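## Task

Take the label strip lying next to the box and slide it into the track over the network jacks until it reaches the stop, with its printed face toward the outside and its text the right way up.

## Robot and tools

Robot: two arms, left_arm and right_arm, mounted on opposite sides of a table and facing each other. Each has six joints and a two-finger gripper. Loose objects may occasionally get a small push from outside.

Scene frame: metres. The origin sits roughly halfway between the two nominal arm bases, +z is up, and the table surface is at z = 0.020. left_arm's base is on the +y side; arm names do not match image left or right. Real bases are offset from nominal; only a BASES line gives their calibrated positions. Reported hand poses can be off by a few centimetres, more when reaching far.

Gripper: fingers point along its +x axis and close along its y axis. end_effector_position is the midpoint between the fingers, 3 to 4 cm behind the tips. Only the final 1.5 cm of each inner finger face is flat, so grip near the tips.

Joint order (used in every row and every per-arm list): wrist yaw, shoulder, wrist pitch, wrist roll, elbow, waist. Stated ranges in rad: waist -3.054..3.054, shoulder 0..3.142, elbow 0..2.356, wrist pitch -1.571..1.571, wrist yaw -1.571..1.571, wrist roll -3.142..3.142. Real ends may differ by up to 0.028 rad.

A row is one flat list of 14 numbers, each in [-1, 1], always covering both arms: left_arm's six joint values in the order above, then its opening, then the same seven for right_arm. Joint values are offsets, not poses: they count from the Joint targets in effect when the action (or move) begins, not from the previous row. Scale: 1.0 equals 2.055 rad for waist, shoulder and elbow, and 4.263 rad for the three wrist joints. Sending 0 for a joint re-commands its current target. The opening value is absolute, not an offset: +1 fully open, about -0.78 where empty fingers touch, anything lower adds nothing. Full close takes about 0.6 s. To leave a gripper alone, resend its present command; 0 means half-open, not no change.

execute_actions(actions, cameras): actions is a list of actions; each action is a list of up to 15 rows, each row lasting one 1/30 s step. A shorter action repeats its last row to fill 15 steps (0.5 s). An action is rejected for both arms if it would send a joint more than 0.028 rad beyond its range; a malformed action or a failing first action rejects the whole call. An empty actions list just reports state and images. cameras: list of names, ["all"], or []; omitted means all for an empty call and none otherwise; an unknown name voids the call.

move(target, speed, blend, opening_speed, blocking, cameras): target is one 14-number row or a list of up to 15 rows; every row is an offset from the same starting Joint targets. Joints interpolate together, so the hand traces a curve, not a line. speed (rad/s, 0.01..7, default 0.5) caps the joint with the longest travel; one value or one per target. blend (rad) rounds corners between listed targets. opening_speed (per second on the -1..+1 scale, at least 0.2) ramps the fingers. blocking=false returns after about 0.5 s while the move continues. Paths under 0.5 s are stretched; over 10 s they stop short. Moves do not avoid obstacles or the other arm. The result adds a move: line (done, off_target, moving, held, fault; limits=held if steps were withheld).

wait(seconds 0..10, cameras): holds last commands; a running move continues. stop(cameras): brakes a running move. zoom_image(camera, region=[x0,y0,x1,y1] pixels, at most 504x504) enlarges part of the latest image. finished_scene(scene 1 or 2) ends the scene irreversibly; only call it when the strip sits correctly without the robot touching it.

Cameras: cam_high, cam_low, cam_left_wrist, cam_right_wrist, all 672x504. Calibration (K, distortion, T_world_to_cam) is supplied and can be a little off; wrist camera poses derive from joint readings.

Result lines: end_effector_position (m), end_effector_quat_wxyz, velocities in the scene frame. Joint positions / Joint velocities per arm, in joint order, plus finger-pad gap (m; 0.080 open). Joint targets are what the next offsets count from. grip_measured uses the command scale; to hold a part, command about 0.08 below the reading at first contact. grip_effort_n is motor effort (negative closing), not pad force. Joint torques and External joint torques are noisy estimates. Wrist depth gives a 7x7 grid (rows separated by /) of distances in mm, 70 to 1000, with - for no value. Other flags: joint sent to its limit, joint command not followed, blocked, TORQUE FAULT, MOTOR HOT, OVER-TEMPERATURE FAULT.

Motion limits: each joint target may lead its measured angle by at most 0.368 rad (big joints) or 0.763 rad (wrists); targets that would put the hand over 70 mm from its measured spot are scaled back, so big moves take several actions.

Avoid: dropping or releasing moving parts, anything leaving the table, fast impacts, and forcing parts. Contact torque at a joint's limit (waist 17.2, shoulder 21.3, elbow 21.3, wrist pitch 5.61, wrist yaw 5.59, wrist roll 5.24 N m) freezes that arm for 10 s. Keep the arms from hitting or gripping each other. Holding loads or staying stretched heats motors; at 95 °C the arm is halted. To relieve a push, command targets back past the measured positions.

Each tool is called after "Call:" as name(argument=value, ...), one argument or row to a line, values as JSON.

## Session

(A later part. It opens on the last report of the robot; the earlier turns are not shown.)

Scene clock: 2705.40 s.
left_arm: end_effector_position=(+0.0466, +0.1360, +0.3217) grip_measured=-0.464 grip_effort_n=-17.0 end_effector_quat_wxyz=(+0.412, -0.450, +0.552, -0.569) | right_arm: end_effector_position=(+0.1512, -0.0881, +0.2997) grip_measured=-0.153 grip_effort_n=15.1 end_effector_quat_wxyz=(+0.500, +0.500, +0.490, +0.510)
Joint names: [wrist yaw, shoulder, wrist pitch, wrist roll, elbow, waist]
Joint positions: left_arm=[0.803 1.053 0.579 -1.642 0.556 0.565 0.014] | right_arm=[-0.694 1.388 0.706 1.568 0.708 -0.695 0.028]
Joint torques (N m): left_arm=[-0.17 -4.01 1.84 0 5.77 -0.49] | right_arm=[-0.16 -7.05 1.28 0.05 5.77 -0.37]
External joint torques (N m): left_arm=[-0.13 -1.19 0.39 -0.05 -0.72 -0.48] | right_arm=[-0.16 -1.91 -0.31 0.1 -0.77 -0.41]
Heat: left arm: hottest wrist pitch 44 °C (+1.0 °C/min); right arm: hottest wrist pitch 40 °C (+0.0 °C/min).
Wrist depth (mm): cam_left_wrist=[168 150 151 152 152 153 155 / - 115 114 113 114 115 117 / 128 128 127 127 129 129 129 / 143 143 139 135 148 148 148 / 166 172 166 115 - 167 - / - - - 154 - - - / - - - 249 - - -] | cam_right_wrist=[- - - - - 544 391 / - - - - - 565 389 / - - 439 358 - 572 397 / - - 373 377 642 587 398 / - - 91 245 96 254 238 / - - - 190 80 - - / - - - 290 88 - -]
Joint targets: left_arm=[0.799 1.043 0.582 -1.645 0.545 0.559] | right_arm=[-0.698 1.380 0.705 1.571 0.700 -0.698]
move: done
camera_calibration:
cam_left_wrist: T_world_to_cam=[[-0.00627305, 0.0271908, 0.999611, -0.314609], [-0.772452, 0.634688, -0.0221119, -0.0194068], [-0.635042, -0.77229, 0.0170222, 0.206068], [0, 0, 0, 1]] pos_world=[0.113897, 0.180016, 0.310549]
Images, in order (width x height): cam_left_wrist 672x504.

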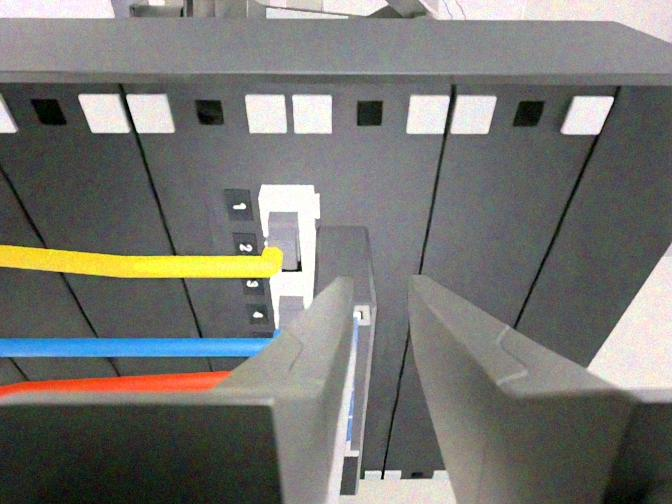

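Call:
move(
  target=[0.00352, 0, 0, 0, 0, 0.00827, -0.467, 0, 0, 0, 0, 0, 0, -0.15],
  speed=0.02,
  cameras=["cam_left_wrist"],
)

Call:
zoom_image(
  camera="cam_left_wrist",
  region=[344, 298, 380, 334],
)

Scene clock: 2766.27 s.
left_arm: end_effector_position=(+0.0477, +0.1367, +0.3218) grip_measured=-0.464 grip_effort_n=-17.0 end_effector_quat_wxyz=(+0.413, -0.449, +0.552, -0.569) | right_arm: end_effector_position=(+0.1512, -0.0881, +0.2997) grip_measured=-0.153 grip_effort_n=15.1 end_effector_quat_wxyz=(+0.500, +0.500, +0.490, +0.510)
Joint names: [wrist yaw, shoulder, wrist pitch, wrist roll, elbow, waist]
Joint positions: left_arm=[0.809 1.053 0.579 -1.642 0.556 0.571 0.014] | right_arm=[-0.694 1.388 0.706 1.568 0.708 -0.695 0.028]
Joint torques (N m): left_arm=[0.09 -3.99 1.84 0 5.75 0.36] | right_arm=[-0.15 -7.05 1.29 0.05 5.78 -0.29]
External joint torques (N m): left_arm=[0.13 -1.14 0.39 -0.05 -0.76 0.36] | right_arm=[-0.15 -1.84 -0.32 0.1 -0.8 -0.32]
Heat: left arm: hottest wrist pitch 46 °C (+2.0 °C/min); right arm: hottest wrist pitch 40 °C (+0.0 °C/min).
Wrist depth (mm): cam_left_wrist=[169 150 152 153 153 155 156 / - 116 114 114 115 116 118 / 129 129 129 129 130 130 130 / 144 144 143 135 149 149 153 / 162 162 162 115 - 169 - / - - - 194 - - - / - - - 239 - - -] | cam_right_wrist=[- - - - - 538 390 / - - - - - 563 393 / - - 439 361 - 574 393 / - - 367 379 646 585 397 / - - 91 244 96 254 238 / - - - 190 80 - - / - - - 290 88 - -]
Joint targets: left_arm=[0.814 1.043 0.582 -1.645 0.545 0.575] | right_arm=[-0.698 1.380 0.705 1.571 0.700 -0.698]
move: done
camera_calibration:
cam_left_wrist: T_world_to_cam=[[-0.00684964, 0.0272753, 0.999604, -0.31467], [-0.772447, 0.634677, -0.0226109, -0.0189068], [-0.635043, -0.772296, 0.0167214, 0.207477], [0, 0, 0, 1]] pos_world=[0.114997, 0.180816, 0.310649]
Images, in order (width x height): cam_left_wrist 672x504.

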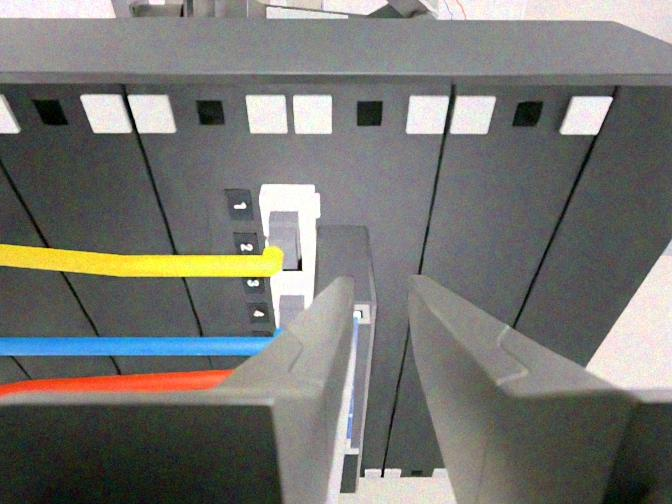

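Scaled by 14.000.

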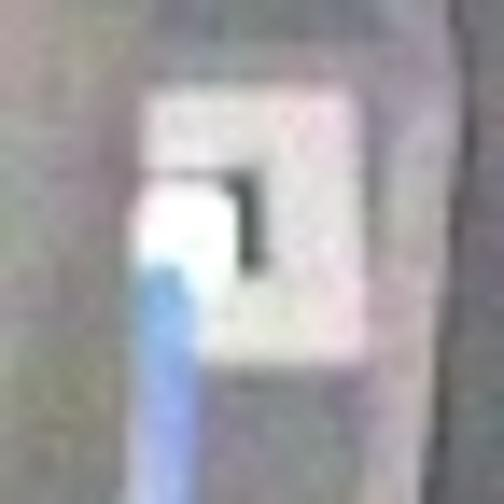

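Call:
move(
  target=[-0.00317, -0.00134, -0.00106, 0, -0.0007, -0.00618, -0.467, 0, 0, 0, 0, 0, 0, -0.15],
  speed=0.015,
  cameras=["cam_left_wrist"],
)

Call:
zoom_image(
  camera="cam_left_wrist",
  region=[344, 298, 380, 334],
)

Scene clock: 2780.83 s.
left_arm: end_effector_position=(+0.0467, +0.1367, +0.3218) grip_measured=-0.464 grip_effort_n=-17.0 end_effector_quat_wxyz=(+0.412, -0.449, +0.552, -0.569) | right_arm: end_effector_position=(+0.1512, -0.0881, +0.2997) grip_measured=-0.153 grip_effort_n=15.1 end_effector_quat_wxyz=(+0.500, +0.500, +0.490, +0.510)
Joint names: [wrist yaw, shoulder, wrist pitch, wrist roll, elbow, waist]
Joint positions: left_arm=[0.806 1.05 0.576 -1.642 0.555 0.567 0.014] | right_arm=[-0.694 1.388 0.706 1.568 0.708 -0.695 0.028]
Joint torques (N m): left_arm=[-0.2 -3.98 1.63 0 5.64 -0.34] | right_arm=[-0.15 -7.04 1.28 0.07 5.88 -0.32]
External joint torques (N m): left_arm=[-0.17 -1.17 0.18 -0.05 -0.84 -0.33] | right_arm=[-0.16 -1.93 -0.3 0.12 -0.64 -0.31]
Heat: left arm: hottest wrist pitch 46 °C (+1.0 °C/min); right arm: hottest wrist pitch 40 °C (+0.0 °C/min).
Wrist depth (mm): cam_left_wrist=[164 147 148 148 149 151 151 / 114 115 114 113 115 115 118 / 129 129 129 130 130 130 130 / 144 143 140 134 149 149 153 / 168 167 162 114 - 169 - / - - - 194 - - - / - - - 241 - - -] | cam_right_wrist=[- - - - - 540 390 / - - - - - 557 390 / - - 435 358 - 575 395 / - - 377 378 644 590 400 / - - 91 244 96 254 239 / - - - 190 80 - - / - - - 288 88 - -]
Joint targets: left_arm=[0.801 1.040 0.577 -1.645 0.544 0.563] | right_arm=[-0.698 1.380 0.705 1.571 0.700 -0.698]
move: done
camera_calibration:
cam_left_wrist: T_world_to_cam=[[-0.00646703, 0.0271006, 0.999612, -0.314692], [-0.772221, 0.634965, -0.0222105, -0.0198811], [-0.635321, -0.772065, 0.0168213, 0.206801], [0, 0, 0, 1]] pos_world=[0.113997, 0.180816, 0.310649]
Images, in order (width x height): cam_left_wrist 672x504.

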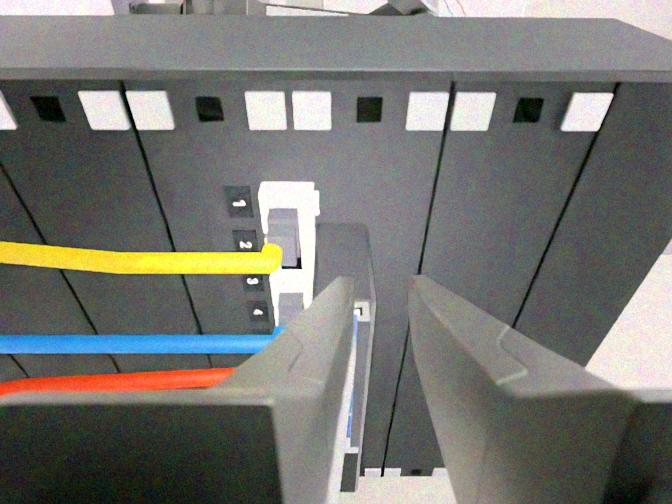

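Scaled by 14.000.

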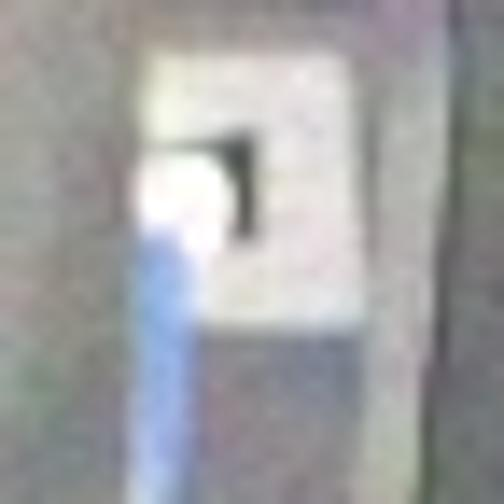

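Call:
move(
  target=[-0.0007, -0.0008, -0.00019, 0, -0.00042, -0.0015, -0.467, 0, 0, 0, 0, 0, 0, -0.15],
  speed=0.01,
  cameras=["cam_left_wrist"],
)

Call:
zoom_image(
  camera="cam_left_wrist",
  region=[344, 298, 380, 334],
)

Call:
zoom_image(
  camera="cam_left_wrist",
  region=[335, 425, 371, 465],
)

Scene clock: 2790.73 s.
left_arm: end_effector_position=(+0.0464, +0.1367, +0.3217) grip_measured=-0.464 grip_effort_n=-17.0 end_effector_quat_wxyz=(+0.413, -0.450, +0.552, -0.568) | right_arm: end_effector_position=(+0.1512, -0.0881, +0.2997) grip_measured=-0.153 grip_effort_n=15.1 end_effector_quat_wxyz=(+0.500, +0.500, +0.490, +0.510)
Joint names: [wrist yaw, shoulder, wrist pitch, wrist roll, elbow, waist]
Joint positions: left_arm=[0.802 1.049 0.576 -1.642 0.554 0.565 0.014] | right_arm=[-0.694 1.388 0.706 1.568 0.708 -0.695 0.028]
Joint torques (N m): left_arm=[-0.19 -4 1.66 0 5.71 -0.42] | right_arm=[-0.15 -7.02 1.28 0.08 5.83 -0.28]
External joint torques (N m): left_arm=[-0.15 -1.19 0.21 -0.05 -0.77 -0.44] | right_arm=[-0.16 -1.88 -0.31 0.13 -0.71 -0.27]
Heat: left arm: hottest wrist pitch 45 °C (+0.0 °C/min); right arm: hottest wrist pitch 40 °C (+0.0 °C/min).
Wrist depth (mm): cam_left_wrist=[165 147 148 149 149 151 152 / 114 116 115 113 115 115 118 / 129 129 129 130 130 130 130 / 144 144 140 134 149 149 153 / 173 167 163 114 - 169 - / - - - 194 - - - / - - - 239 - - -] | cam_right_wrist=[- - - - - 539 388 / - - - - - 565 392 / - - 439 359 - 576 395 / - - 377 377 646 581 398 / - - 91 244 96 253 240 / - - - 190 80 - - / - - - 291 88 - -]
Joint targets: left_arm=[0.798 1.039 0.576 -1.645 0.543 0.560] | right_arm=[-0.698 1.380 0.705 1.571 0.700 -0.698]
move: done
camera_calibration:
cam_left_wrist: T_world_to_cam=[[-0.00599464, 0.0269319, 0.999619, -0.314623], [-0.773176, 0.633819, -0.0217131, -0.0200937], [-0.634163, -0.773012, 0.0170236, 0.206602], [0, 0, 0, 1]] pos_world=[0.113597, 0.180915, 0.31055]
Images, in order (width x height): cam_left_wrist 672x504.

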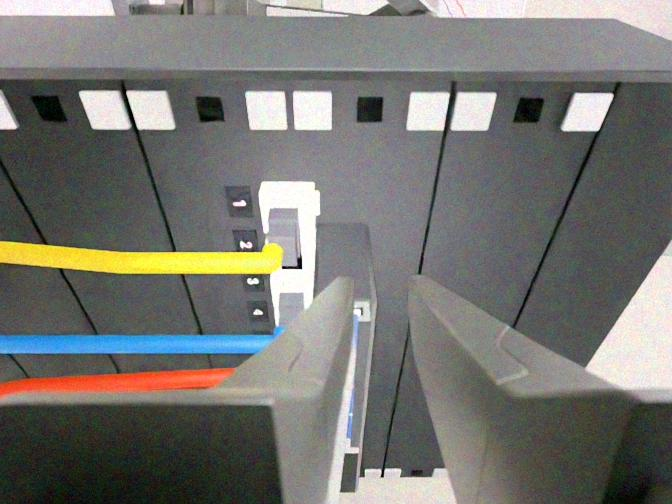

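Scaled by 14.000.

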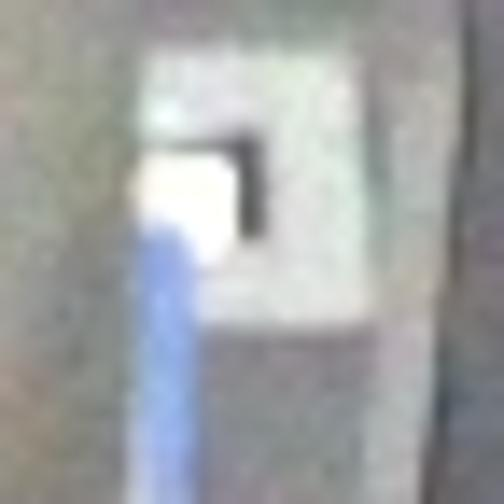

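Scaled by 12.600.

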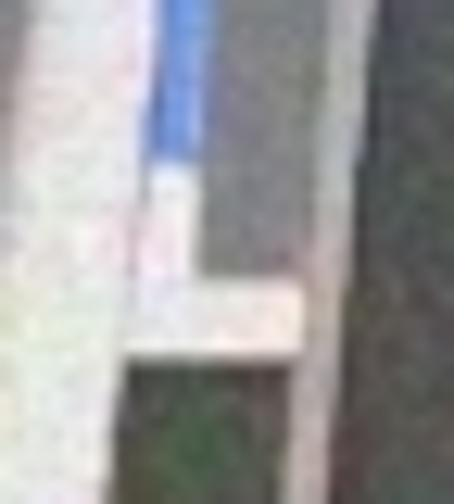

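Call:
move(
  target=[-0.0008, -0.0009, -0.00021, 0, -0.0005, -0.0017, -0.467, 0, 0, 0, 0, 0, 0, -0.15],
  speed=0.01,
  cameras=["cam_left_wrist"],
)

Call:
zoom_image(
  camera="cam_left_wrist",
  region=[344, 298, 380, 334],
)

Call:
zoom_image(
  camera="cam_left_wrist",
  region=[335, 425, 371, 465],
)

Scene clock: 2880.97 s.
left_arm: end_effector_position=(+0.0459, +0.1368, +0.3217) grip_measured=-0.464 grip_effort_n=-17.4 end_effector_quat_wxyz=(+0.413, -0.450, +0.551, -0.568) | right_arm: end_effector_position=(+0.1512, -0.0881, +0.2997) grip_measured=-0.153 grip_effort_n=15.1 end_effector_quat_wxyz=(+0.500, +0.500, +0.490, +0.510)
Joint names: [wrist yaw, shoulder, wrist pitch, wrist roll, elbow, waist]
Joint positions: left_arm=[0.798 1.046 0.574 -1.642 0.553 0.562 0.014] | right_arm=[-0.694 1.388 0.706 1.568 0.708 -0.695 0.028]
Joint torques (N m): left_arm=[-0.17 -3.93 1.66 -0.01 5.7 -0.46] | right_arm=[-0.18 -7.02 1.3 0.06 5.81 -0.35]
External joint torques (N m): left_arm=[-0.14 -1.1 0.2 -0.06 -0.8 -0.46] | right_arm=[-0.19 -1.9 -0.3 0.11 -0.73 -0.33]
Heat: left arm: hottest wrist pitch 43 °C (-1.0 °C/min); right arm: hottest wrist pitch 40 °C (+0.0 °C/min).
Wrist depth (mm): cam_left_wrist=[166 148 149 150 151 152 153 / 114 116 114 113 115 116 118 / 129 129 129 129 130 130 127 / 143 144 140 134 149 149 154 / 167 162 162 114 - 169 - / - - - 193 - - - / - - - 249 - - -] | cam_right_wrist=[- - - - - 541 387 / - - - - - 569 391 / - - 440 358 - 575 393 / - - 373 377 646 577 397 / - - 91 244 96 254 240 / - - - 190 80 - - / - - - 290 88 - -]
Joint targets: left_arm=[0.794 1.037 0.575 -1.645 0.542 0.556] | right_arm=[-0.698 1.380 0.705 1.571 0.700 -0.698]
move: done
camera_calibration:
cam_left_wrist: T_world_to_cam=[[-0.0058202, 0.0270125, 0.999618, -0.314663], [-0.773942, 0.632888, -0.0216086, -0.0203982], [-0.63323, -0.773772, 0.0172226, 0.206268], [0, 0, 0, 1]] pos_world=[0.112997, 0.181014, 0.31055]
Images, in order (width x height): cam_left_wrist 672x504.

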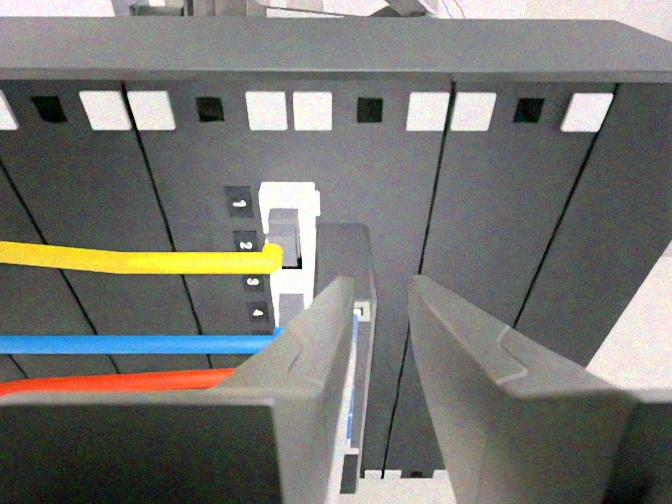

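Scaled by 14.000.

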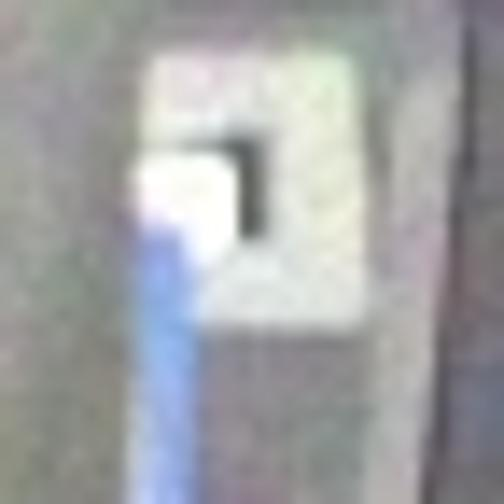

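Scaled by 12.600.

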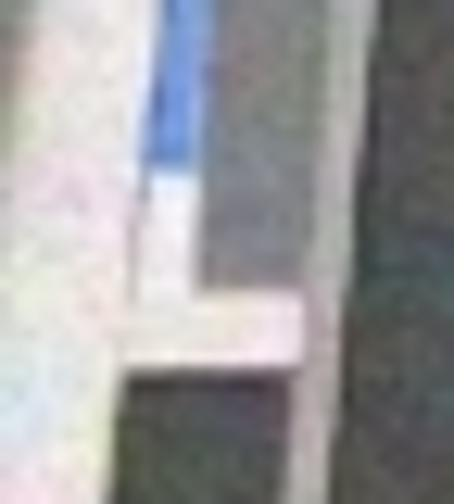

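Call:
move(
  target=[-0.0011, -0.0012, -0.00028, 0, -0.00065, -0.0023, -0.467, 0, 0, 0, 0, 0, 0, -0.15],
  speed=0.01,
  cameras=["cam_left_wrist"],
)

Call:
zoom_image(
  camera="cam_left_wrist",
  region=[344, 298, 380, 334],
)

Call:
zoom_image(
  camera="cam_left_wrist",
  region=[335, 425, 371, 465],
)

Scene clock: 2956.40 s.
left_arm: end_effector_position=(+0.0454, +0.1367, +0.3217) grip_measured=-0.464 grip_effort_n=-17.0 end_effector_quat_wxyz=(+0.413, -0.451, +0.551, -0.567) | right_arm: end_effector_position=(+0.1512, -0.0881, +0.2997) grip_measured=-0.153 grip_effort_n=14.7 end_effector_quat_wxyz=(+0.500, +0.500, +0.490, +0.510)
Joint names: [wrist yaw, shoulder, wrist pitch, wrist roll, elbow, waist]
Joint positions: left_arm=[0.792 1.044 0.573 -1.642 0.551 0.559 0.014] | right_arm=[-0.694 1.388 0.706 1.568 0.708 -0.695 0.028]
Joint torques (N m): left_arm=[-0.13 -3.92 1.67 0.01 5.68 -0.6] | right_arm=[-0.15 -7.02 1.27 0.05 5.8 -0.33]
External joint torques (N m): left_arm=[-0.09 -1.14 0.21 -0.04 -0.81 -0.59] | right_arm=[-0.16 -1.86 -0.33 0.1 -0.77 -0.33]
Heat: left arm: hottest wrist pitch 42 °C (-1.0 °C/min); right arm: hottest wrist pitch 40 °C (+0.0 °C/min).
Wrist depth (mm): cam_left_wrist=[168 149 150 151 152 153 155 / - 116 115 113 117 117 118 / 129 129 129 129 130 130 127 / 144 144 140 134 149 149 154 / 166 166 162 114 - 168 - / - - - 192 - - - / - - - 249 - - -] | cam_right_wrist=[- - - - - 538 388 / - - - - - 563 394 / - - 440 358 - 572 396 / - - 374 380 649 583 400 / - - 91 244 96 255 239 / - - - 190 80 - - / - - - 287 88 - -]
Joint targets: left_arm=[0.789 1.034 0.574 -1.645 0.541 0.552] | right_arm=[-0.698 1.380 0.705 1.571 0.700 -0.698]
move: done
camera_calibration:
cam_left_wrist: T_world_to_cam=[[-0.00549987, 0.0273256, 0.999611, -0.31466], [-0.775567, 0.630898, -0.0215135, -0.0203364], [-0.631241, -0.775384, 0.017723, 0.205942], [0, 0, 0, 1]] pos_world=[0.112496, 0.181113, 0.31045]
Images, in order (width x height): cam_left_wrist 672x504.

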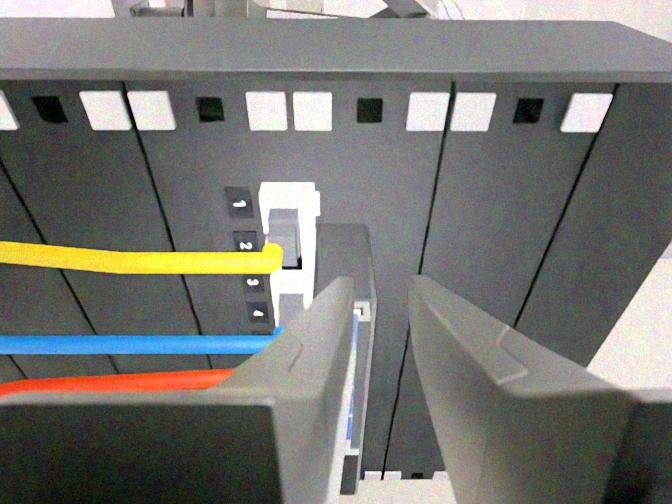

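Scaled by 14.000.

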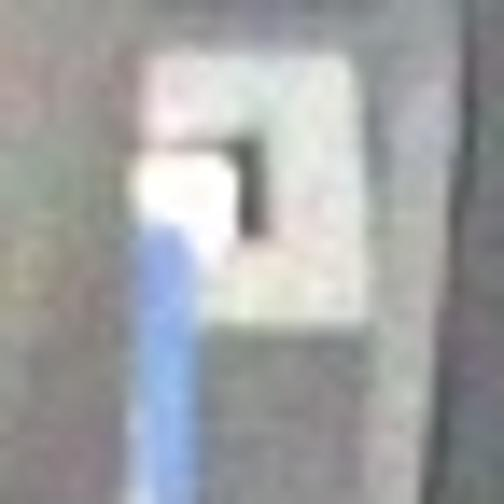

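Scaled by 12.600.

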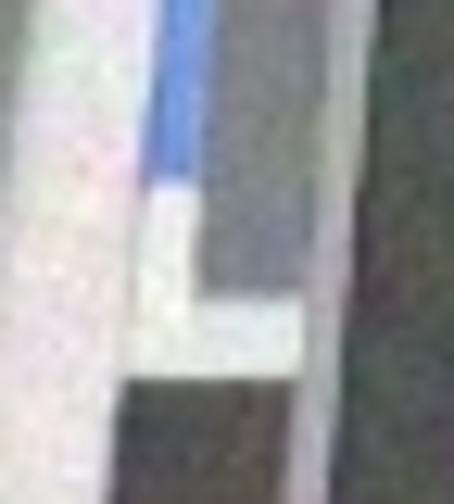

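Call:
move(
  target=[0, -0.00125, -0.00028, 0, -0.00061, 0, -0.467, 0, 0, 0, 0, 0, 0, -0.15],
  speed=0.01,
  cameras=["cam_left_wrist"],
)

Call:
zoom_image(
  camera="cam_left_wrist",
  region=[344, 298, 380, 334],
)

Call:
zoom_image(
  camera="cam_left_wrist",
  region=[335, 425, 371, 465],
)

Scene clock: 3081.23 s.
left_arm: end_effector_position=(+0.0453, +0.1370, +0.3216) grip_measured=-0.464 grip_effort_n=-17.4 end_effector_quat_wxyz=(+0.414, -0.451, +0.551, -0.567) | right_arm: end_effector_position=(+0.1512, -0.0881, +0.2997) grip_measured=-0.153 grip_effort_n=14.7 end_effector_quat_wxyz=(+0.500, +0.500, +0.490, +0.510)
Joint names: [wrist yaw, shoulder, wrist pitch, wrist roll, elbow, waist]
Joint positions: left_arm=[0.791 1.042 0.572 -1.642 0.55 0.559 0.014] | right_arm=[-0.694 1.388 0.706 1.568 0.708 -0.695 0.028]
Joint torques (N m): left_arm=[-0.09 -4.03 1.67 0.01 5.7 -0.57] | right_arm=[-0.15 -7.05 1.28 0.08 5.77 -0.31]
External joint torques (N m): left_arm=[-0.06 -1.23 0.21 -0.04 -0.81 -0.55] | right_arm=[-0.16 -1.91 -0.31 0.13 -0.78 -0.33]
Heat: left arm: hottest wrist pitch 41 °C (+0.0 °C/min); right arm: hottest wrist pitch 40 °C (+0.0 °C/min).
Wrist depth (mm): cam_left_wrist=[168 149 150 151 152 153 155 / - 116 115 114 115 117 119 / 129 129 130 130 130 130 127 / 143 144 140 134 149 149 154 / 167 167 162 114 - 169 - / - - - 192 - - - / - - - 249 - - -] | cam_right_wrist=[- - - - - 540 386 / - - - - - 563 392 / - - 442 358 - 572 394 / - - 377 376 640 583 402 / - - 91 243 96 254 238 / - - - 190 80 - - / - - - 290 88 - -]
Joint targets: left_arm=[0.789 1.032 0.573 -1.645 0.539 0.551] | right_arm=[-0.698 1.380 0.705 1.571 0.700 -0.698]
move: done
camera_calibration:
cam_left_wrist: T_world_to_cam=[[-0.0052104, 0.0270696, 0.99962, -0.314558], [-0.776061, 0.630305, -0.0211137, -0.0206435], [-0.630637, -0.775876, 0.0177235, 0.206071], [0, 0, 0, 1]] pos_world=[0.112296, 0.181412, 0.31035]
Images, in order (width x height): cam_left_wrist 672x504.

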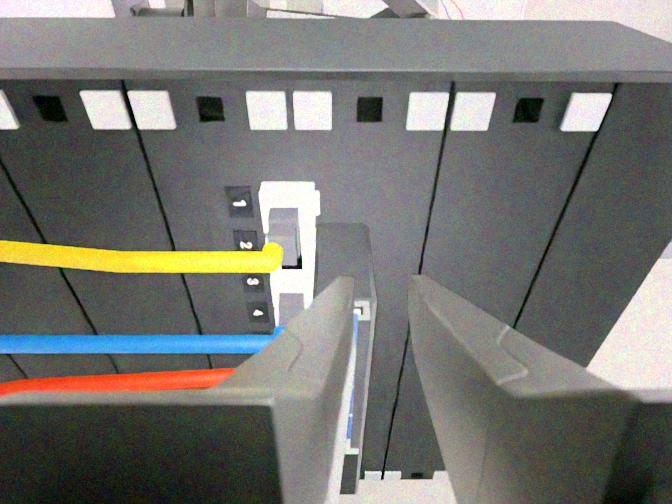

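Scaled by 14.000.

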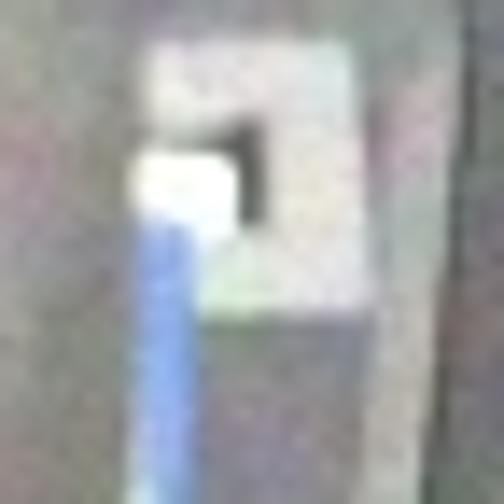

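Scaled by 12.600.

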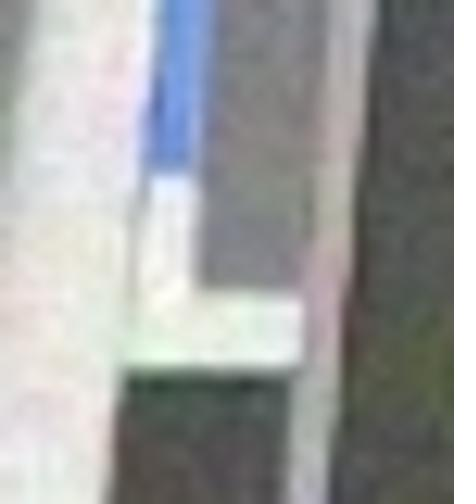

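Call:
move(
  target=[-0.0003, -0.00125, -0.00028, 0, -0.00061, -0.0006, -0.467, 0, 0, 0, 0, 0, 0, -0.15],
  speed=0.01,
  cameras=["cam_left_wrist"],
)

Call:
zoom_image(
  camera="cam_left_wrist",
  region=[344, 298, 380, 334],
)

Call:
zoom_image(
  camera="cam_left_wrist",
  region=[335, 425, 371, 465],
)

Scene clock: 3091.87 s.
left_arm: end_effector_position=(+0.0451, +0.1373, +0.3217) grip_measured=-0.464 grip_effort_n=-17.0 end_effector_quat_wxyz=(+0.414, -0.452, +0.550, -0.567) | right_arm: end_effector_position=(+0.1512, -0.0881, +0.2997) grip_measured=-0.153 grip_effort_n=14.7 end_effector_quat_wxyz=(+0.500, +0.500, +0.490, +0.510)
Joint names: [wrist yaw, shoulder, wrist pitch, wrist roll, elbow, waist]
Joint positions: left_arm=[0.789 1.04 0.571 -1.642 0.549 0.558 0.014] | right_arm=[-0.694 1.388 0.706 1.568 0.708 -0.695 0.028]
Joint torques (N m): left_arm=[-0.07 -3.95 1.67 0 5.64 -0.61] | right_arm=[-0.16 -7.07 1.27 0.07 5.84 -0.34]
External joint torques (N m): left_arm=[-0.04 -1.19 0.22 -0.05 -0.86 -0.61] | right_arm=[-0.17 -1.9 -0.33 0.13 -0.72 -0.35]
Heat: left arm: hottest wrist pitch 41 °C (+0.0 °C/min); right arm: hottest wrist pitch 40 °C (+0.0 °C/min).
Wrist depth (mm): cam_left_wrist=[169 149 151 151 152 153 155 / - 116 115 114 116 117 119 / 130 130 130 130 130 130 128 / 144 140 117 134 149 150 150 / 172 167 163 114 - 169 - / - - - 193 - - - / - - - 238 - - -] | cam_right_wrist=[- - - - - 540 386 / - - - - - 567 389 / - - 443 359 - 577 395 / - - 377 378 649 585 398 / - - 91 244 96 255 239 / - - - 191 80 - - / - - - 289 88 - -]
Joint targets: left_arm=[0.788 1.029 0.572 -1.645 0.538 0.550] | right_arm=[-0.698 1.380 0.705 1.571 0.700 -0.698]
move: done
camera_calibration:
cam_left_wrist: T_world_to_cam=[[-0.00534907, 0.0274081, 0.99961, -0.314713], [-0.776781, 0.629407, -0.0214142, -0.0207892], [-0.629748, -0.776593, 0.0179233, 0.206158], [0, 0, 0, 1]] pos_world=[0.111995, 0.181811, 0.31045]
Images, in order (width x height): cam_left_wrist 672x504.

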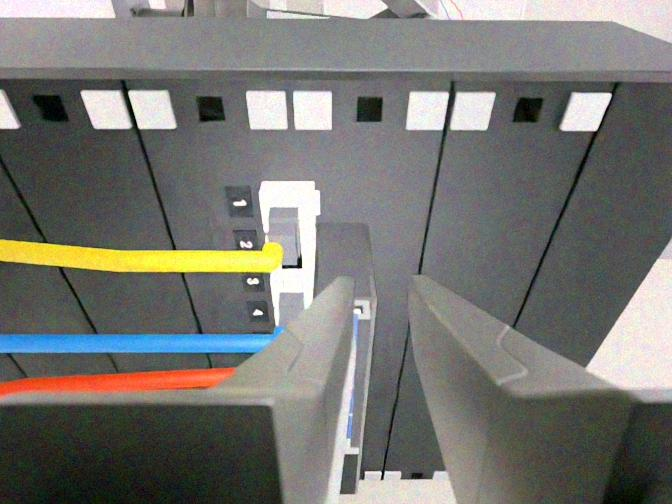

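Scaled by 14.000.

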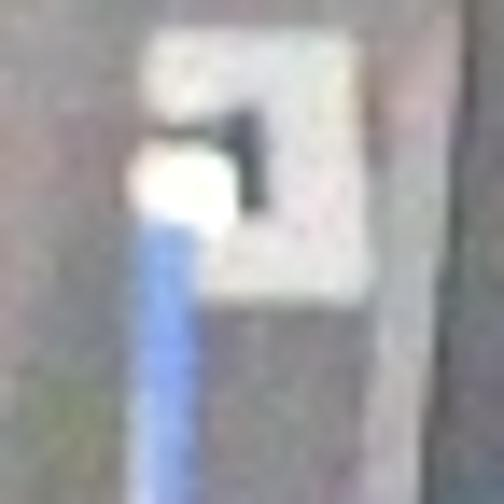

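Scaled by 12.600.

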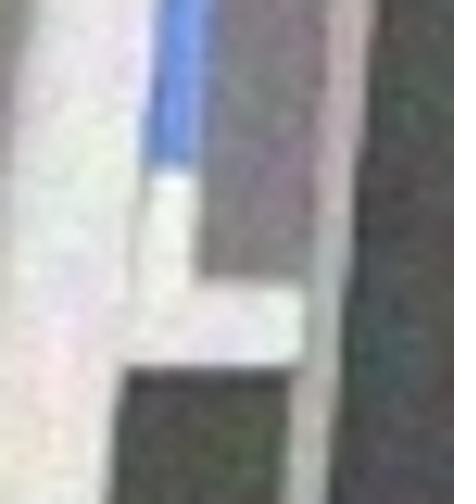

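Call:
move(
  target=[-0.0009, -0.0011, -0.00025, 0, -0.00055, -0.0021, -0.467, 0, 0, 0, 0, 0, 0, -0.15],
  speed=0.01,
  cameras=["cam_left_wrist"],
)

Call:
zoom_image(
  camera="cam_left_wrist",
  region=[344, 298, 380, 334],
)

Call:
zoom_image(
  camera="cam_left_wrist",
  region=[335, 425, 371, 465],
)

Scene clock: 3105.40 s.
left_arm: end_effector_position=(+0.0447, +0.1372, +0.3217) grip_measured=-0.464 grip_effort_n=-16.5 end_effector_quat_wxyz=(+0.414, -0.453, +0.550, -0.567) | right_arm: end_effector_position=(+0.1512, -0.0881, +0.2997) grip_measured=-0.153 grip_effort_n=15.1 end_effector_quat_wxyz=(+0.500, +0.500, +0.490, +0.510)
Joint names: [wrist yaw, shoulder, wrist pitch, wrist roll, elbow, waist]
Joint positions: left_arm=[0.784 1.038 0.57 -1.642 0.548 0.555 0.014] | right_arm=[-0.694 1.388 0.706 1.568 0.708 -0.695 0.028]
Joint torques (N m): left_arm=[-0.03 -4.01 1.66 0 5.61 -0.7] | right_arm=[-0.15 -7.01 1.27 0.05 5.81 -0.29]
External joint torques (N m): left_arm=[0 -1.24 0.21 -0.05 -0.87 -0.71] | right_arm=[-0.16 -1.81 -0.33 0.1 -0.8 -0.3]
Heat: left arm: hottest wrist pitch 41 °C (+0.0 °C/min); right arm: hottest wrist pitch 40 °C (+0.0 °C/min).
Wrist depth (mm): cam_left_wrist=[170 150 172 153 153 155 178 / - 116 115 114 116 117 119 / 130 130 130 130 130 131 128 / 144 140 117 134 149 149 149 / 167 167 162 114 - 169 - / - - - 193 - - - / - - - 248 - - -] | cam_right_wrist=[- - - - - 538 389 / - - - - - 567 393 / - - 438 358 - 573 394 / - - 374 379 638 583 398 / - - 91 243 96 254 239 / - - - 190 80 - - / - - - 291 88 - -]
Joint targets: left_arm=[0.784 1.027 0.571 -1.645 0.537 0.546] | right_arm=[-0.698 1.380 0.705 1.571 0.700 -0.698]
move: done
camera_calibration:
cam_left_wrist: T_world_to_cam=[[-0.00500504, 0.0275832, 0.999607, -0.314688], [-0.77822, 0.627633, -0.0212155, -0.0208208], [-0.627972, -0.778021, 0.0183245, 0.205858], [0, 0, 0, 1]] pos_world=[0.111495, 0.18191, 0.31035]
Images, in order (width x height): cam_left_wrist 672x504.

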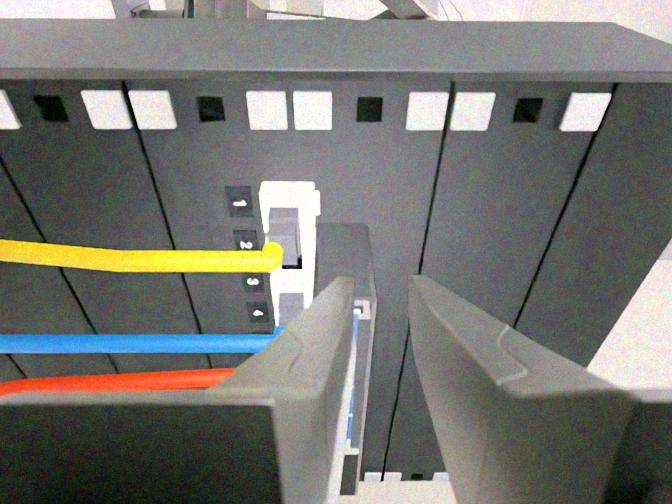

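Scaled by 14.000.

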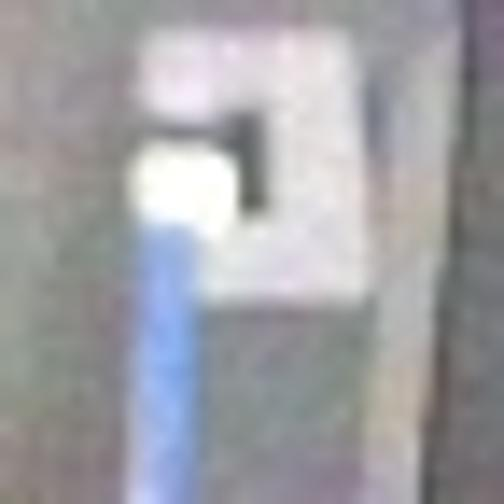

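Scaled by 12.600.

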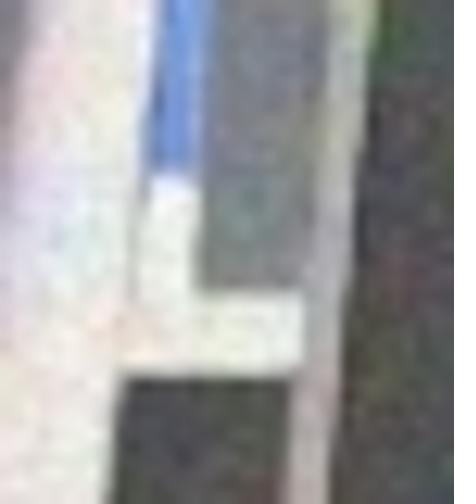

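Call:
move(
  target=[0, 0, 0.0011, 0, 0, 0, -0.467, 0, 0, 0, 0, 0, 0, -0.15],
  speed=0.01,
  cameras=["cam_left_wrist"],
)

Call:
zoom_image(
  camera="cam_left_wrist",
  region=[344, 298, 380, 334],
)

Call:
zoom_image(
  camera="cam_left_wrist",
  region=[335, 425, 371, 465],
)

Scene clock: 3141.23 s.
left_arm: end_effector_position=(+0.0447, +0.1373, +0.3220) grip_measured=-0.464 grip_effort_n=-17.0 end_effector_quat_wxyz=(+0.414, -0.453, +0.549, -0.567) | right_arm: end_effector_position=(+0.1512, -0.0881, +0.2997) grip_measured=-0.153 grip_effort_n=15.1 end_effector_quat_wxyz=(+0.500, +0.500, +0.490, +0.510)
Joint names: [wrist yaw, shoulder, wrist pitch, wrist roll, elbow, waist]
Joint positions: left_arm=[0.783 1.037 0.571 -1.642 0.548 0.555 0.014] | right_arm=[-0.694 1.388 0.706 1.568 0.708 -0.695 0.028]
Joint torques (N m): left_arm=[-0.03 -3.97 1.93 0 5.68 -0.71] | right_arm=[-0.15 -7 1.28 0.07 5.82 -0.32]
External joint torques (N m): left_arm=[0.01 -1.24 0.48 -0.06 -0.83 -0.73] | right_arm=[-0.16 -1.82 -0.32 0.12 -0.75 -0.35]
Heat: left arm: hottest wrist pitch 40 °C (-1.0 °C/min); right arm: hottest wrist pitch 40 °C (+0.0 °C/min).
Wrist depth (mm): cam_left_wrist=[170 151 173 153 154 156 178 / - 117 115 114 116 119 119 / 129 130 130 130 130 131 128 / 144 140 117 134 149 150 150 / 167 167 162 114 - 169 - / - - - 193 - - - / - - - 247 - - -] | cam_right_wrist=[- - - - - 543 387 / - - - - - 567 394 / - - 444 360 - 573 392 / - - 375 380 645 581 397 / - - 91 244 96 255 239 / - - - 190 80 - - / - - - 288 88 - -]
Joint targets: left_arm=[0.784 1.027 0.575 -1.645 0.537 0.546] | right_arm=[-0.698 1.380 0.705 1.571 0.700 -0.698]
move: done
camera_calibration:
cam_left_wrist: T_world_to_cam=[[-0.00573048, 0.0289255, 0.999565, -0.31514], [-0.778451, 0.627297, -0.0226156, -0.0203566], [-0.627679, -0.778242, 0.0189223, 0.205753], [0, 0, 0, 1]] pos_world=[0.111494, 0.182011, 0.310649]
Images, in order (width x height): cam_left_wrist 672x504.

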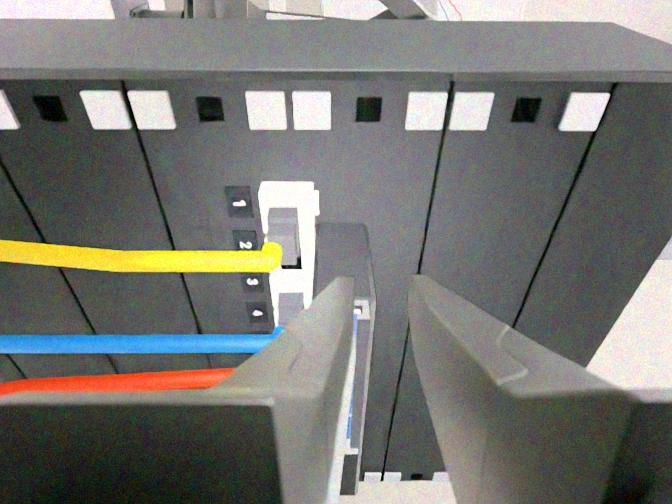

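Scaled by 14.000.

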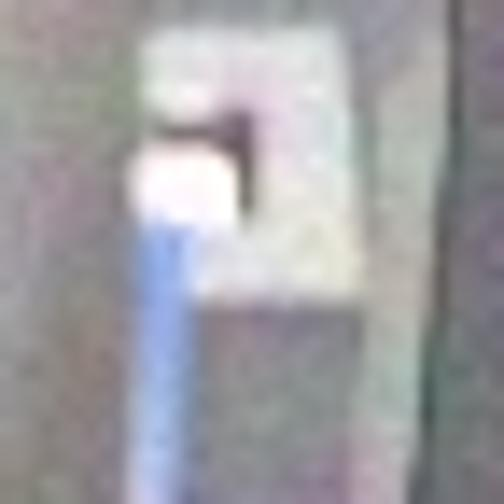

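Scaled by 12.600.

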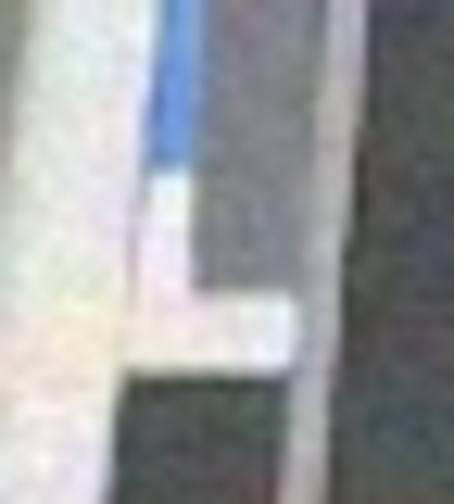

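Call:
move(
  target=[
    [0.00291, 0, 0, 0, 0, 0.0109, -0.467, 0, 0, 0, 0, 0, 0, -0.15],
    [0.03465, -0.07421, -0.02545, 0, -0.0255, 0.06949, -0.467, 0, 0, 0, 0, 0, 0, -0.15],
  ],
  speed=[0.02, 0.15],
  cameras=["cam_left_wrist"],
)

Scene clock: 3188.00 s.
left_arm: end_effector_position=(+0.0463, +0.1745, +0.3221) grip_measured=-0.464 grip_effort_n=-17.0 end_effector_quat_wxyz=(+0.415, -0.445, +0.553, -0.569) | right_arm: end_effector_position=(+0.1512, -0.0881, +0.2997) grip_measured=-0.153 grip_effort_n=14.7 end_effector_quat_wxyz=(+0.500, +0.500, +0.490, +0.510)
Joint names: [wrist yaw, shoulder, wrist pitch, wrist roll, elbow, waist]
Joint positions: left_arm=[0.927 0.883 0.466 -1.642 0.496 0.684 0.014] | right_arm=[-0.694 1.388 0.706 1.568 0.708 -0.695 0.028]
Joint torques (N m): left_arm=[0.07 -2.76 1.58 0.01 5.7 0.36] | right_arm=[-0.14 -7.05 1.29 0.06 5.8 -0.31]
External joint torques (N m): left_arm=[0.11 -0.88 0.18 -0.05 -0.86 0.37] | right_arm=[-0.14 -1.88 -0.31 0.11 -0.77 -0.32]
Heat: left arm: hottest wrist pitch 42 °C (+2.0 °C/min); right arm: hottest wrist pitch 40 °C (+0.0 °C/min).
Wrist depth (mm): cam_left_wrist=[163 163 147 147 147 147 147 / 153 153 153 153 153 154 157 / 176 168 169 165 173 173 - / 192 192 198 165 199 199 - / 218 224 225 - - 233 - / - - - - - - - / - - - - - - -] | cam_right_wrist=[- - - - - 535 388 / - - - - - 574 393 / - - 479 392 - 570 396 / - - 410 414 649 579 397 / - - 91 243 96 254 240 / - - - 190 80 - - / - - - 290 88 - -]
Joint targets: left_arm=[0.932 0.874 0.467 -1.645 0.485 0.689] | right_arm=[-0.698 1.380 0.705 1.571 0.700 -0.698]
move: done
camera_calibration:
cam_left_wrist: T_world_to_cam=[[-0.0135181, 0.0203388, 0.999702, -0.314556], [-0.769397, 0.638342, -0.0233909, -0.0445146], [-0.638628, -0.769484, 0.0070195, 0.238472], [0, 0, 0, 1]] pos_world=[0.113793, 0.218313, 0.311747]
Images, in order (width x height): cam_left_wrist 672x504.

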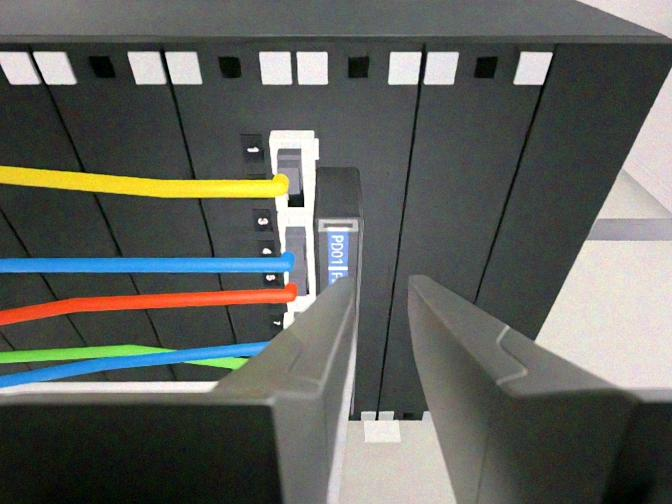

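Call:
move(
  target=[-0.24818, -0.11436, -0.03824, 0.01736, -0.03406, -0.38783, -0.467, 0, 0, 0, 0, 0, 0, -0.15],
  speed=0.4,
  cameras=["cam_left_wrist"],
)

Call:
zoom_image(
  camera="cam_left_wrist",
  region=[330, 210, 430, 290],
)

Scene clock: 3200.20 s.
left_arm: end_effector_position=(-0.0353, +0.1750, +0.3245) grip_measured=-0.464 grip_effort_n=-17.0 end_effector_quat_wxyz=(+0.475, -0.522, +0.483, -0.518) | right_arm: end_effector_position=(+0.1512, -0.0881, +0.2997) grip_measured=-0.153 grip_effort_n=14.7 end_effector_quat_wxyz=(+0.500, +0.500, +0.490, +0.510)
Joint names: [wrist yaw, shoulder, wrist pitch, wrist roll, elbow, waist]
Joint positions: left_arm=[-0.12 0.646 0.303 -1.573 0.426 -0.104 0.014] | right_arm=[-0.694 1.388 0.706 1.568 0.708 -0.695 0.028]
Joint torques (N m): left_arm=[-0.2 -1.46 1.83 0.14 6.02 -0.27] | right_arm=[-0.16 -7.03 1.27 0.09 5.84 -0.37]
External joint torques (N m): left_arm=[-0.21 -0.6 0.26 0.09 -0.72 -0.26] | right_arm=[-0.17 -1.87 -0.33 0.14 -0.73 -0.35]
Heat: left arm: hottest wrist pitch 43 °C (+3.0 °C/min); right arm: hottest wrist pitch 40 °C (+0.0 °C/min).
Wrist depth (mm): cam_left_wrist=[146 146 145 114 148 150 152 / 158 154 155 123 160 161 - / 170 169 169 131 172 173 - / 178 179 180 149 186 187 - / 194 195 163 - - 202 - / - - - 227 - - - / - - - - - - -] | cam_right_wrist=[- - - - - 540 389 / - - - - - 559 390 / - - - 799 - 578 396 / - - - 583 669 579 399 / - - 91 244 96 254 239 / - - - 190 80 - - / - - - 290 88 - -]
Joint targets: left_arm=[-0.126 0.639 0.304 -1.571 0.415 -0.108] | right_arm=[-0.698 1.380 0.705 1.571 0.700 -0.698]
move: done
camera_calibration:
cam_left_wrist: T_world_to_cam=[[-0.0140481, 0.0507175, 0.998614, -0.323034], [-0.908221, 0.41711, -0.0339607, -0.0702522], [-0.418255, -0.90744, 0.0402031, 0.207903], [0, 0, 0, 1]] pos_world=[0.0186139, 0.234346, 0.311842]
Images, in order (width x height): cam_left_wrist 672x504.

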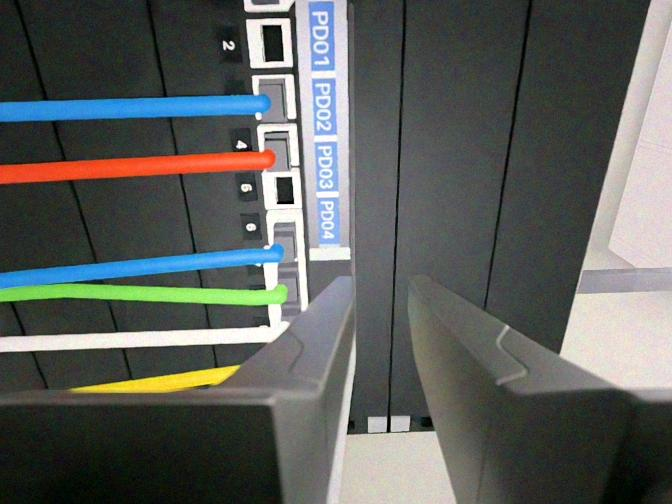

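Scaled by 5.040.

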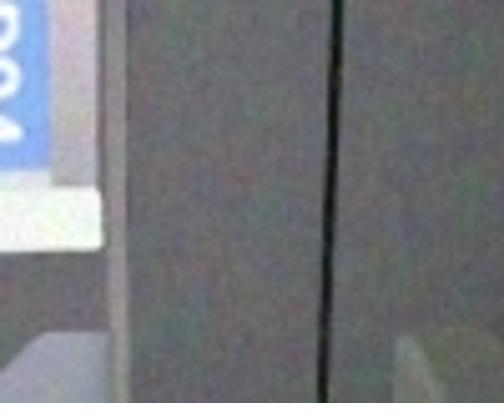

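Call:
zoom_image(
  camera="cam_left_wrist",
  region=[300, 225, 360, 270],
)

Call:
zoom_image(
  camera="cam_left_wrist",
  region=[280, 0, 370, 90],
)

Scaled by 8.400.

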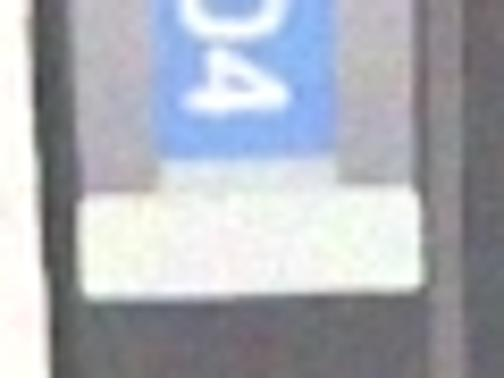

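Scaled by 5.600.

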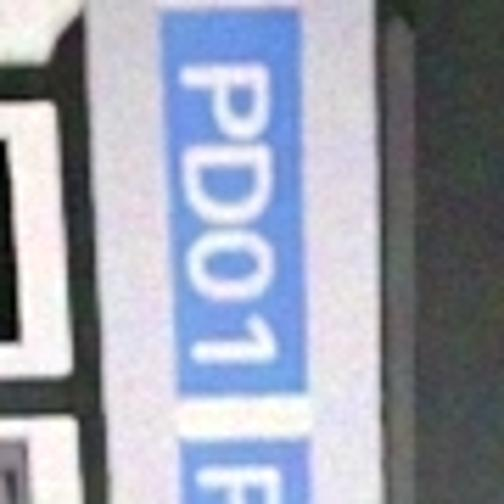

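Call:
zoom_image(
  camera="cam_left_wrist",
  region=[310, 232, 352, 264],
)

Call:
zoom_image(
  camera="cam_left_wrist",
  region=[305, 60, 345, 90],
)

Scaled by 12.000.

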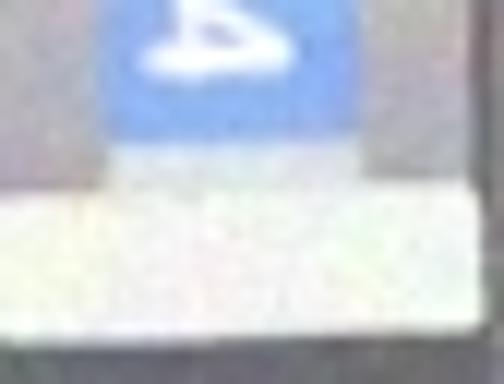

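Scaled by 12.600.

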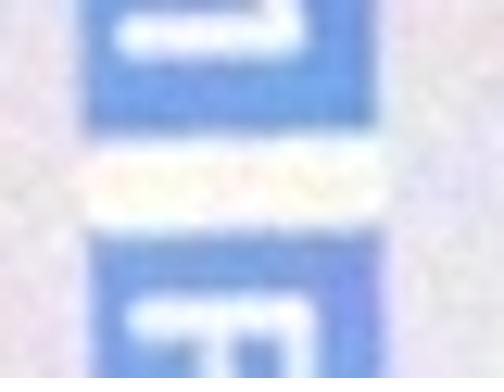

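Call:
move(
  target=[-0.09235, 0.06044, 0.01891, 0, 0.02949, -0.19255, -0.467, 0, 0, 0, 0, 0, 0, -0.15],
  speed=0.4,
  cameras=["cam_left_wrist"],
)

Call:
zoom_image(
  camera="cam_left_wrist",
  region=[300, 30, 390, 110],
)

Scene clock: 3262.80 s.
left_arm: end_effector_position=(-0.0930, +0.1743, +0.3238) grip_measured=-0.464 grip_effort_n=-17.0 end_effector_quat_wxyz=(+0.472, -0.525, +0.494, -0.508) | right_arm: end_effector_position=(+0.1512, -0.0881, +0.2997) grip_measured=-0.153 grip_effort_n=14.7 end_effector_quat_wxyz=(+0.500, +0.500, +0.490, +0.510)
Joint names: [wrist yaw, shoulder, wrist pitch, wrist roll, elbow, waist]
Joint positions: left_arm=[-0.514 0.76 0.381 -1.573 0.456 -0.5 0.014] | right_arm=[-0.694 1.388 0.706 1.568 0.708 -0.695 0.028]
Joint torques (N m): left_arm=[-0.18 -0.63 1.95 0.14 9.66 -0.33] | right_arm=[-0.15 -7.06 1.28 0.04 5.81 -0.35]
External joint torques (N m): left_arm=[-0.22 0.69 0.45 0.09 2.98 -0.31] | right_arm=[-0.16 -1.93 -0.31 0.09 -0.74 -0.35]
Heat: left arm: hottest wrist pitch 42 °C (+0.0 °C/min); right arm: hottest wrist pitch 40 °C (+0.0 °C/min).
Wrist depth (mm): cam_left_wrist=[149 148 147 111 148 149 150 / 157 135 151 127 159 160 - / 169 168 167 137 171 172 - / 177 178 164 179 186 186 755 / 199 200 194 - - 200 - / 429 - - - - - - / - - - - - - -] | cam_right_wrist=[- - - - - 541 386 / - - - - - 563 395 / - - - 746 - 574 399 / - - - - 731 585 396 / - - 91 243 96 255 239 / - - - 190 80 - - / - - - 290 88 - -]
Joint targets: left_arm=[-0.519 0.763 0.384 -1.571 0.475 -0.504] | right_arm=[-0.698 1.380 0.705 1.571 0.700 -0.698]
move: done
camera_calibration:
cam_left_wrist: T_world_to_cam=[[0.0139143, 0.0356138, 0.999269, -0.318118], [-0.90723, 0.420628, -0.00235844, -0.133203], [-0.420404, -0.906534, 0.0381627, 0.183532], [0, 0, 0, 1]] pos_world=[-0.0392615, 0.233736, 0.310568]
Images, in order (width x height): cam_left_wrist 672x504.

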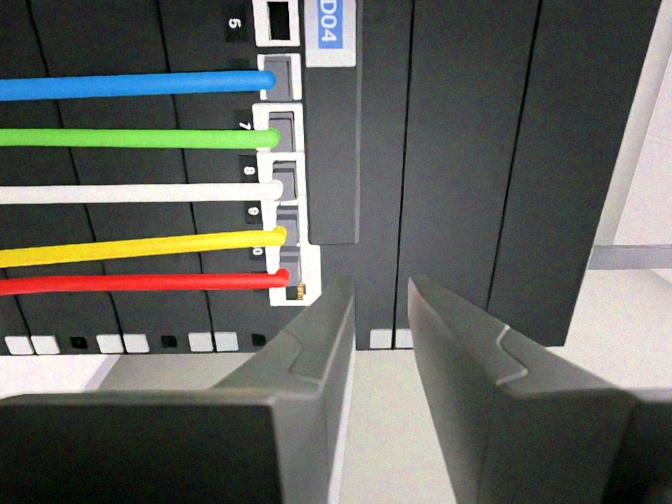

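Scaled by 5.600.

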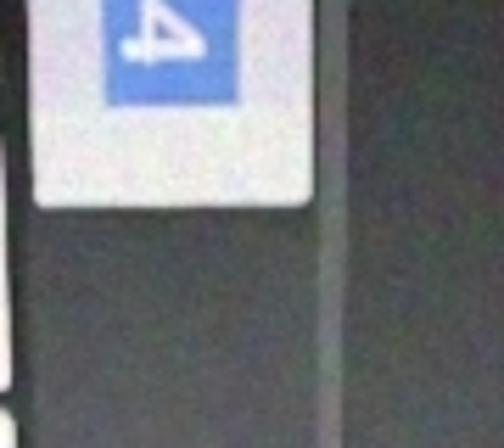

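Call:
zoom_image(
  camera="cam_left_wrist",
  region=[304, 36, 360, 76],
)

Scaled by 9.000.

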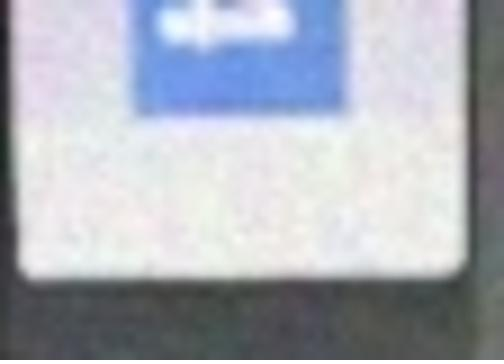

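Call:
finished_scene(
  scene=2,
)

The scene is finished: the task was done.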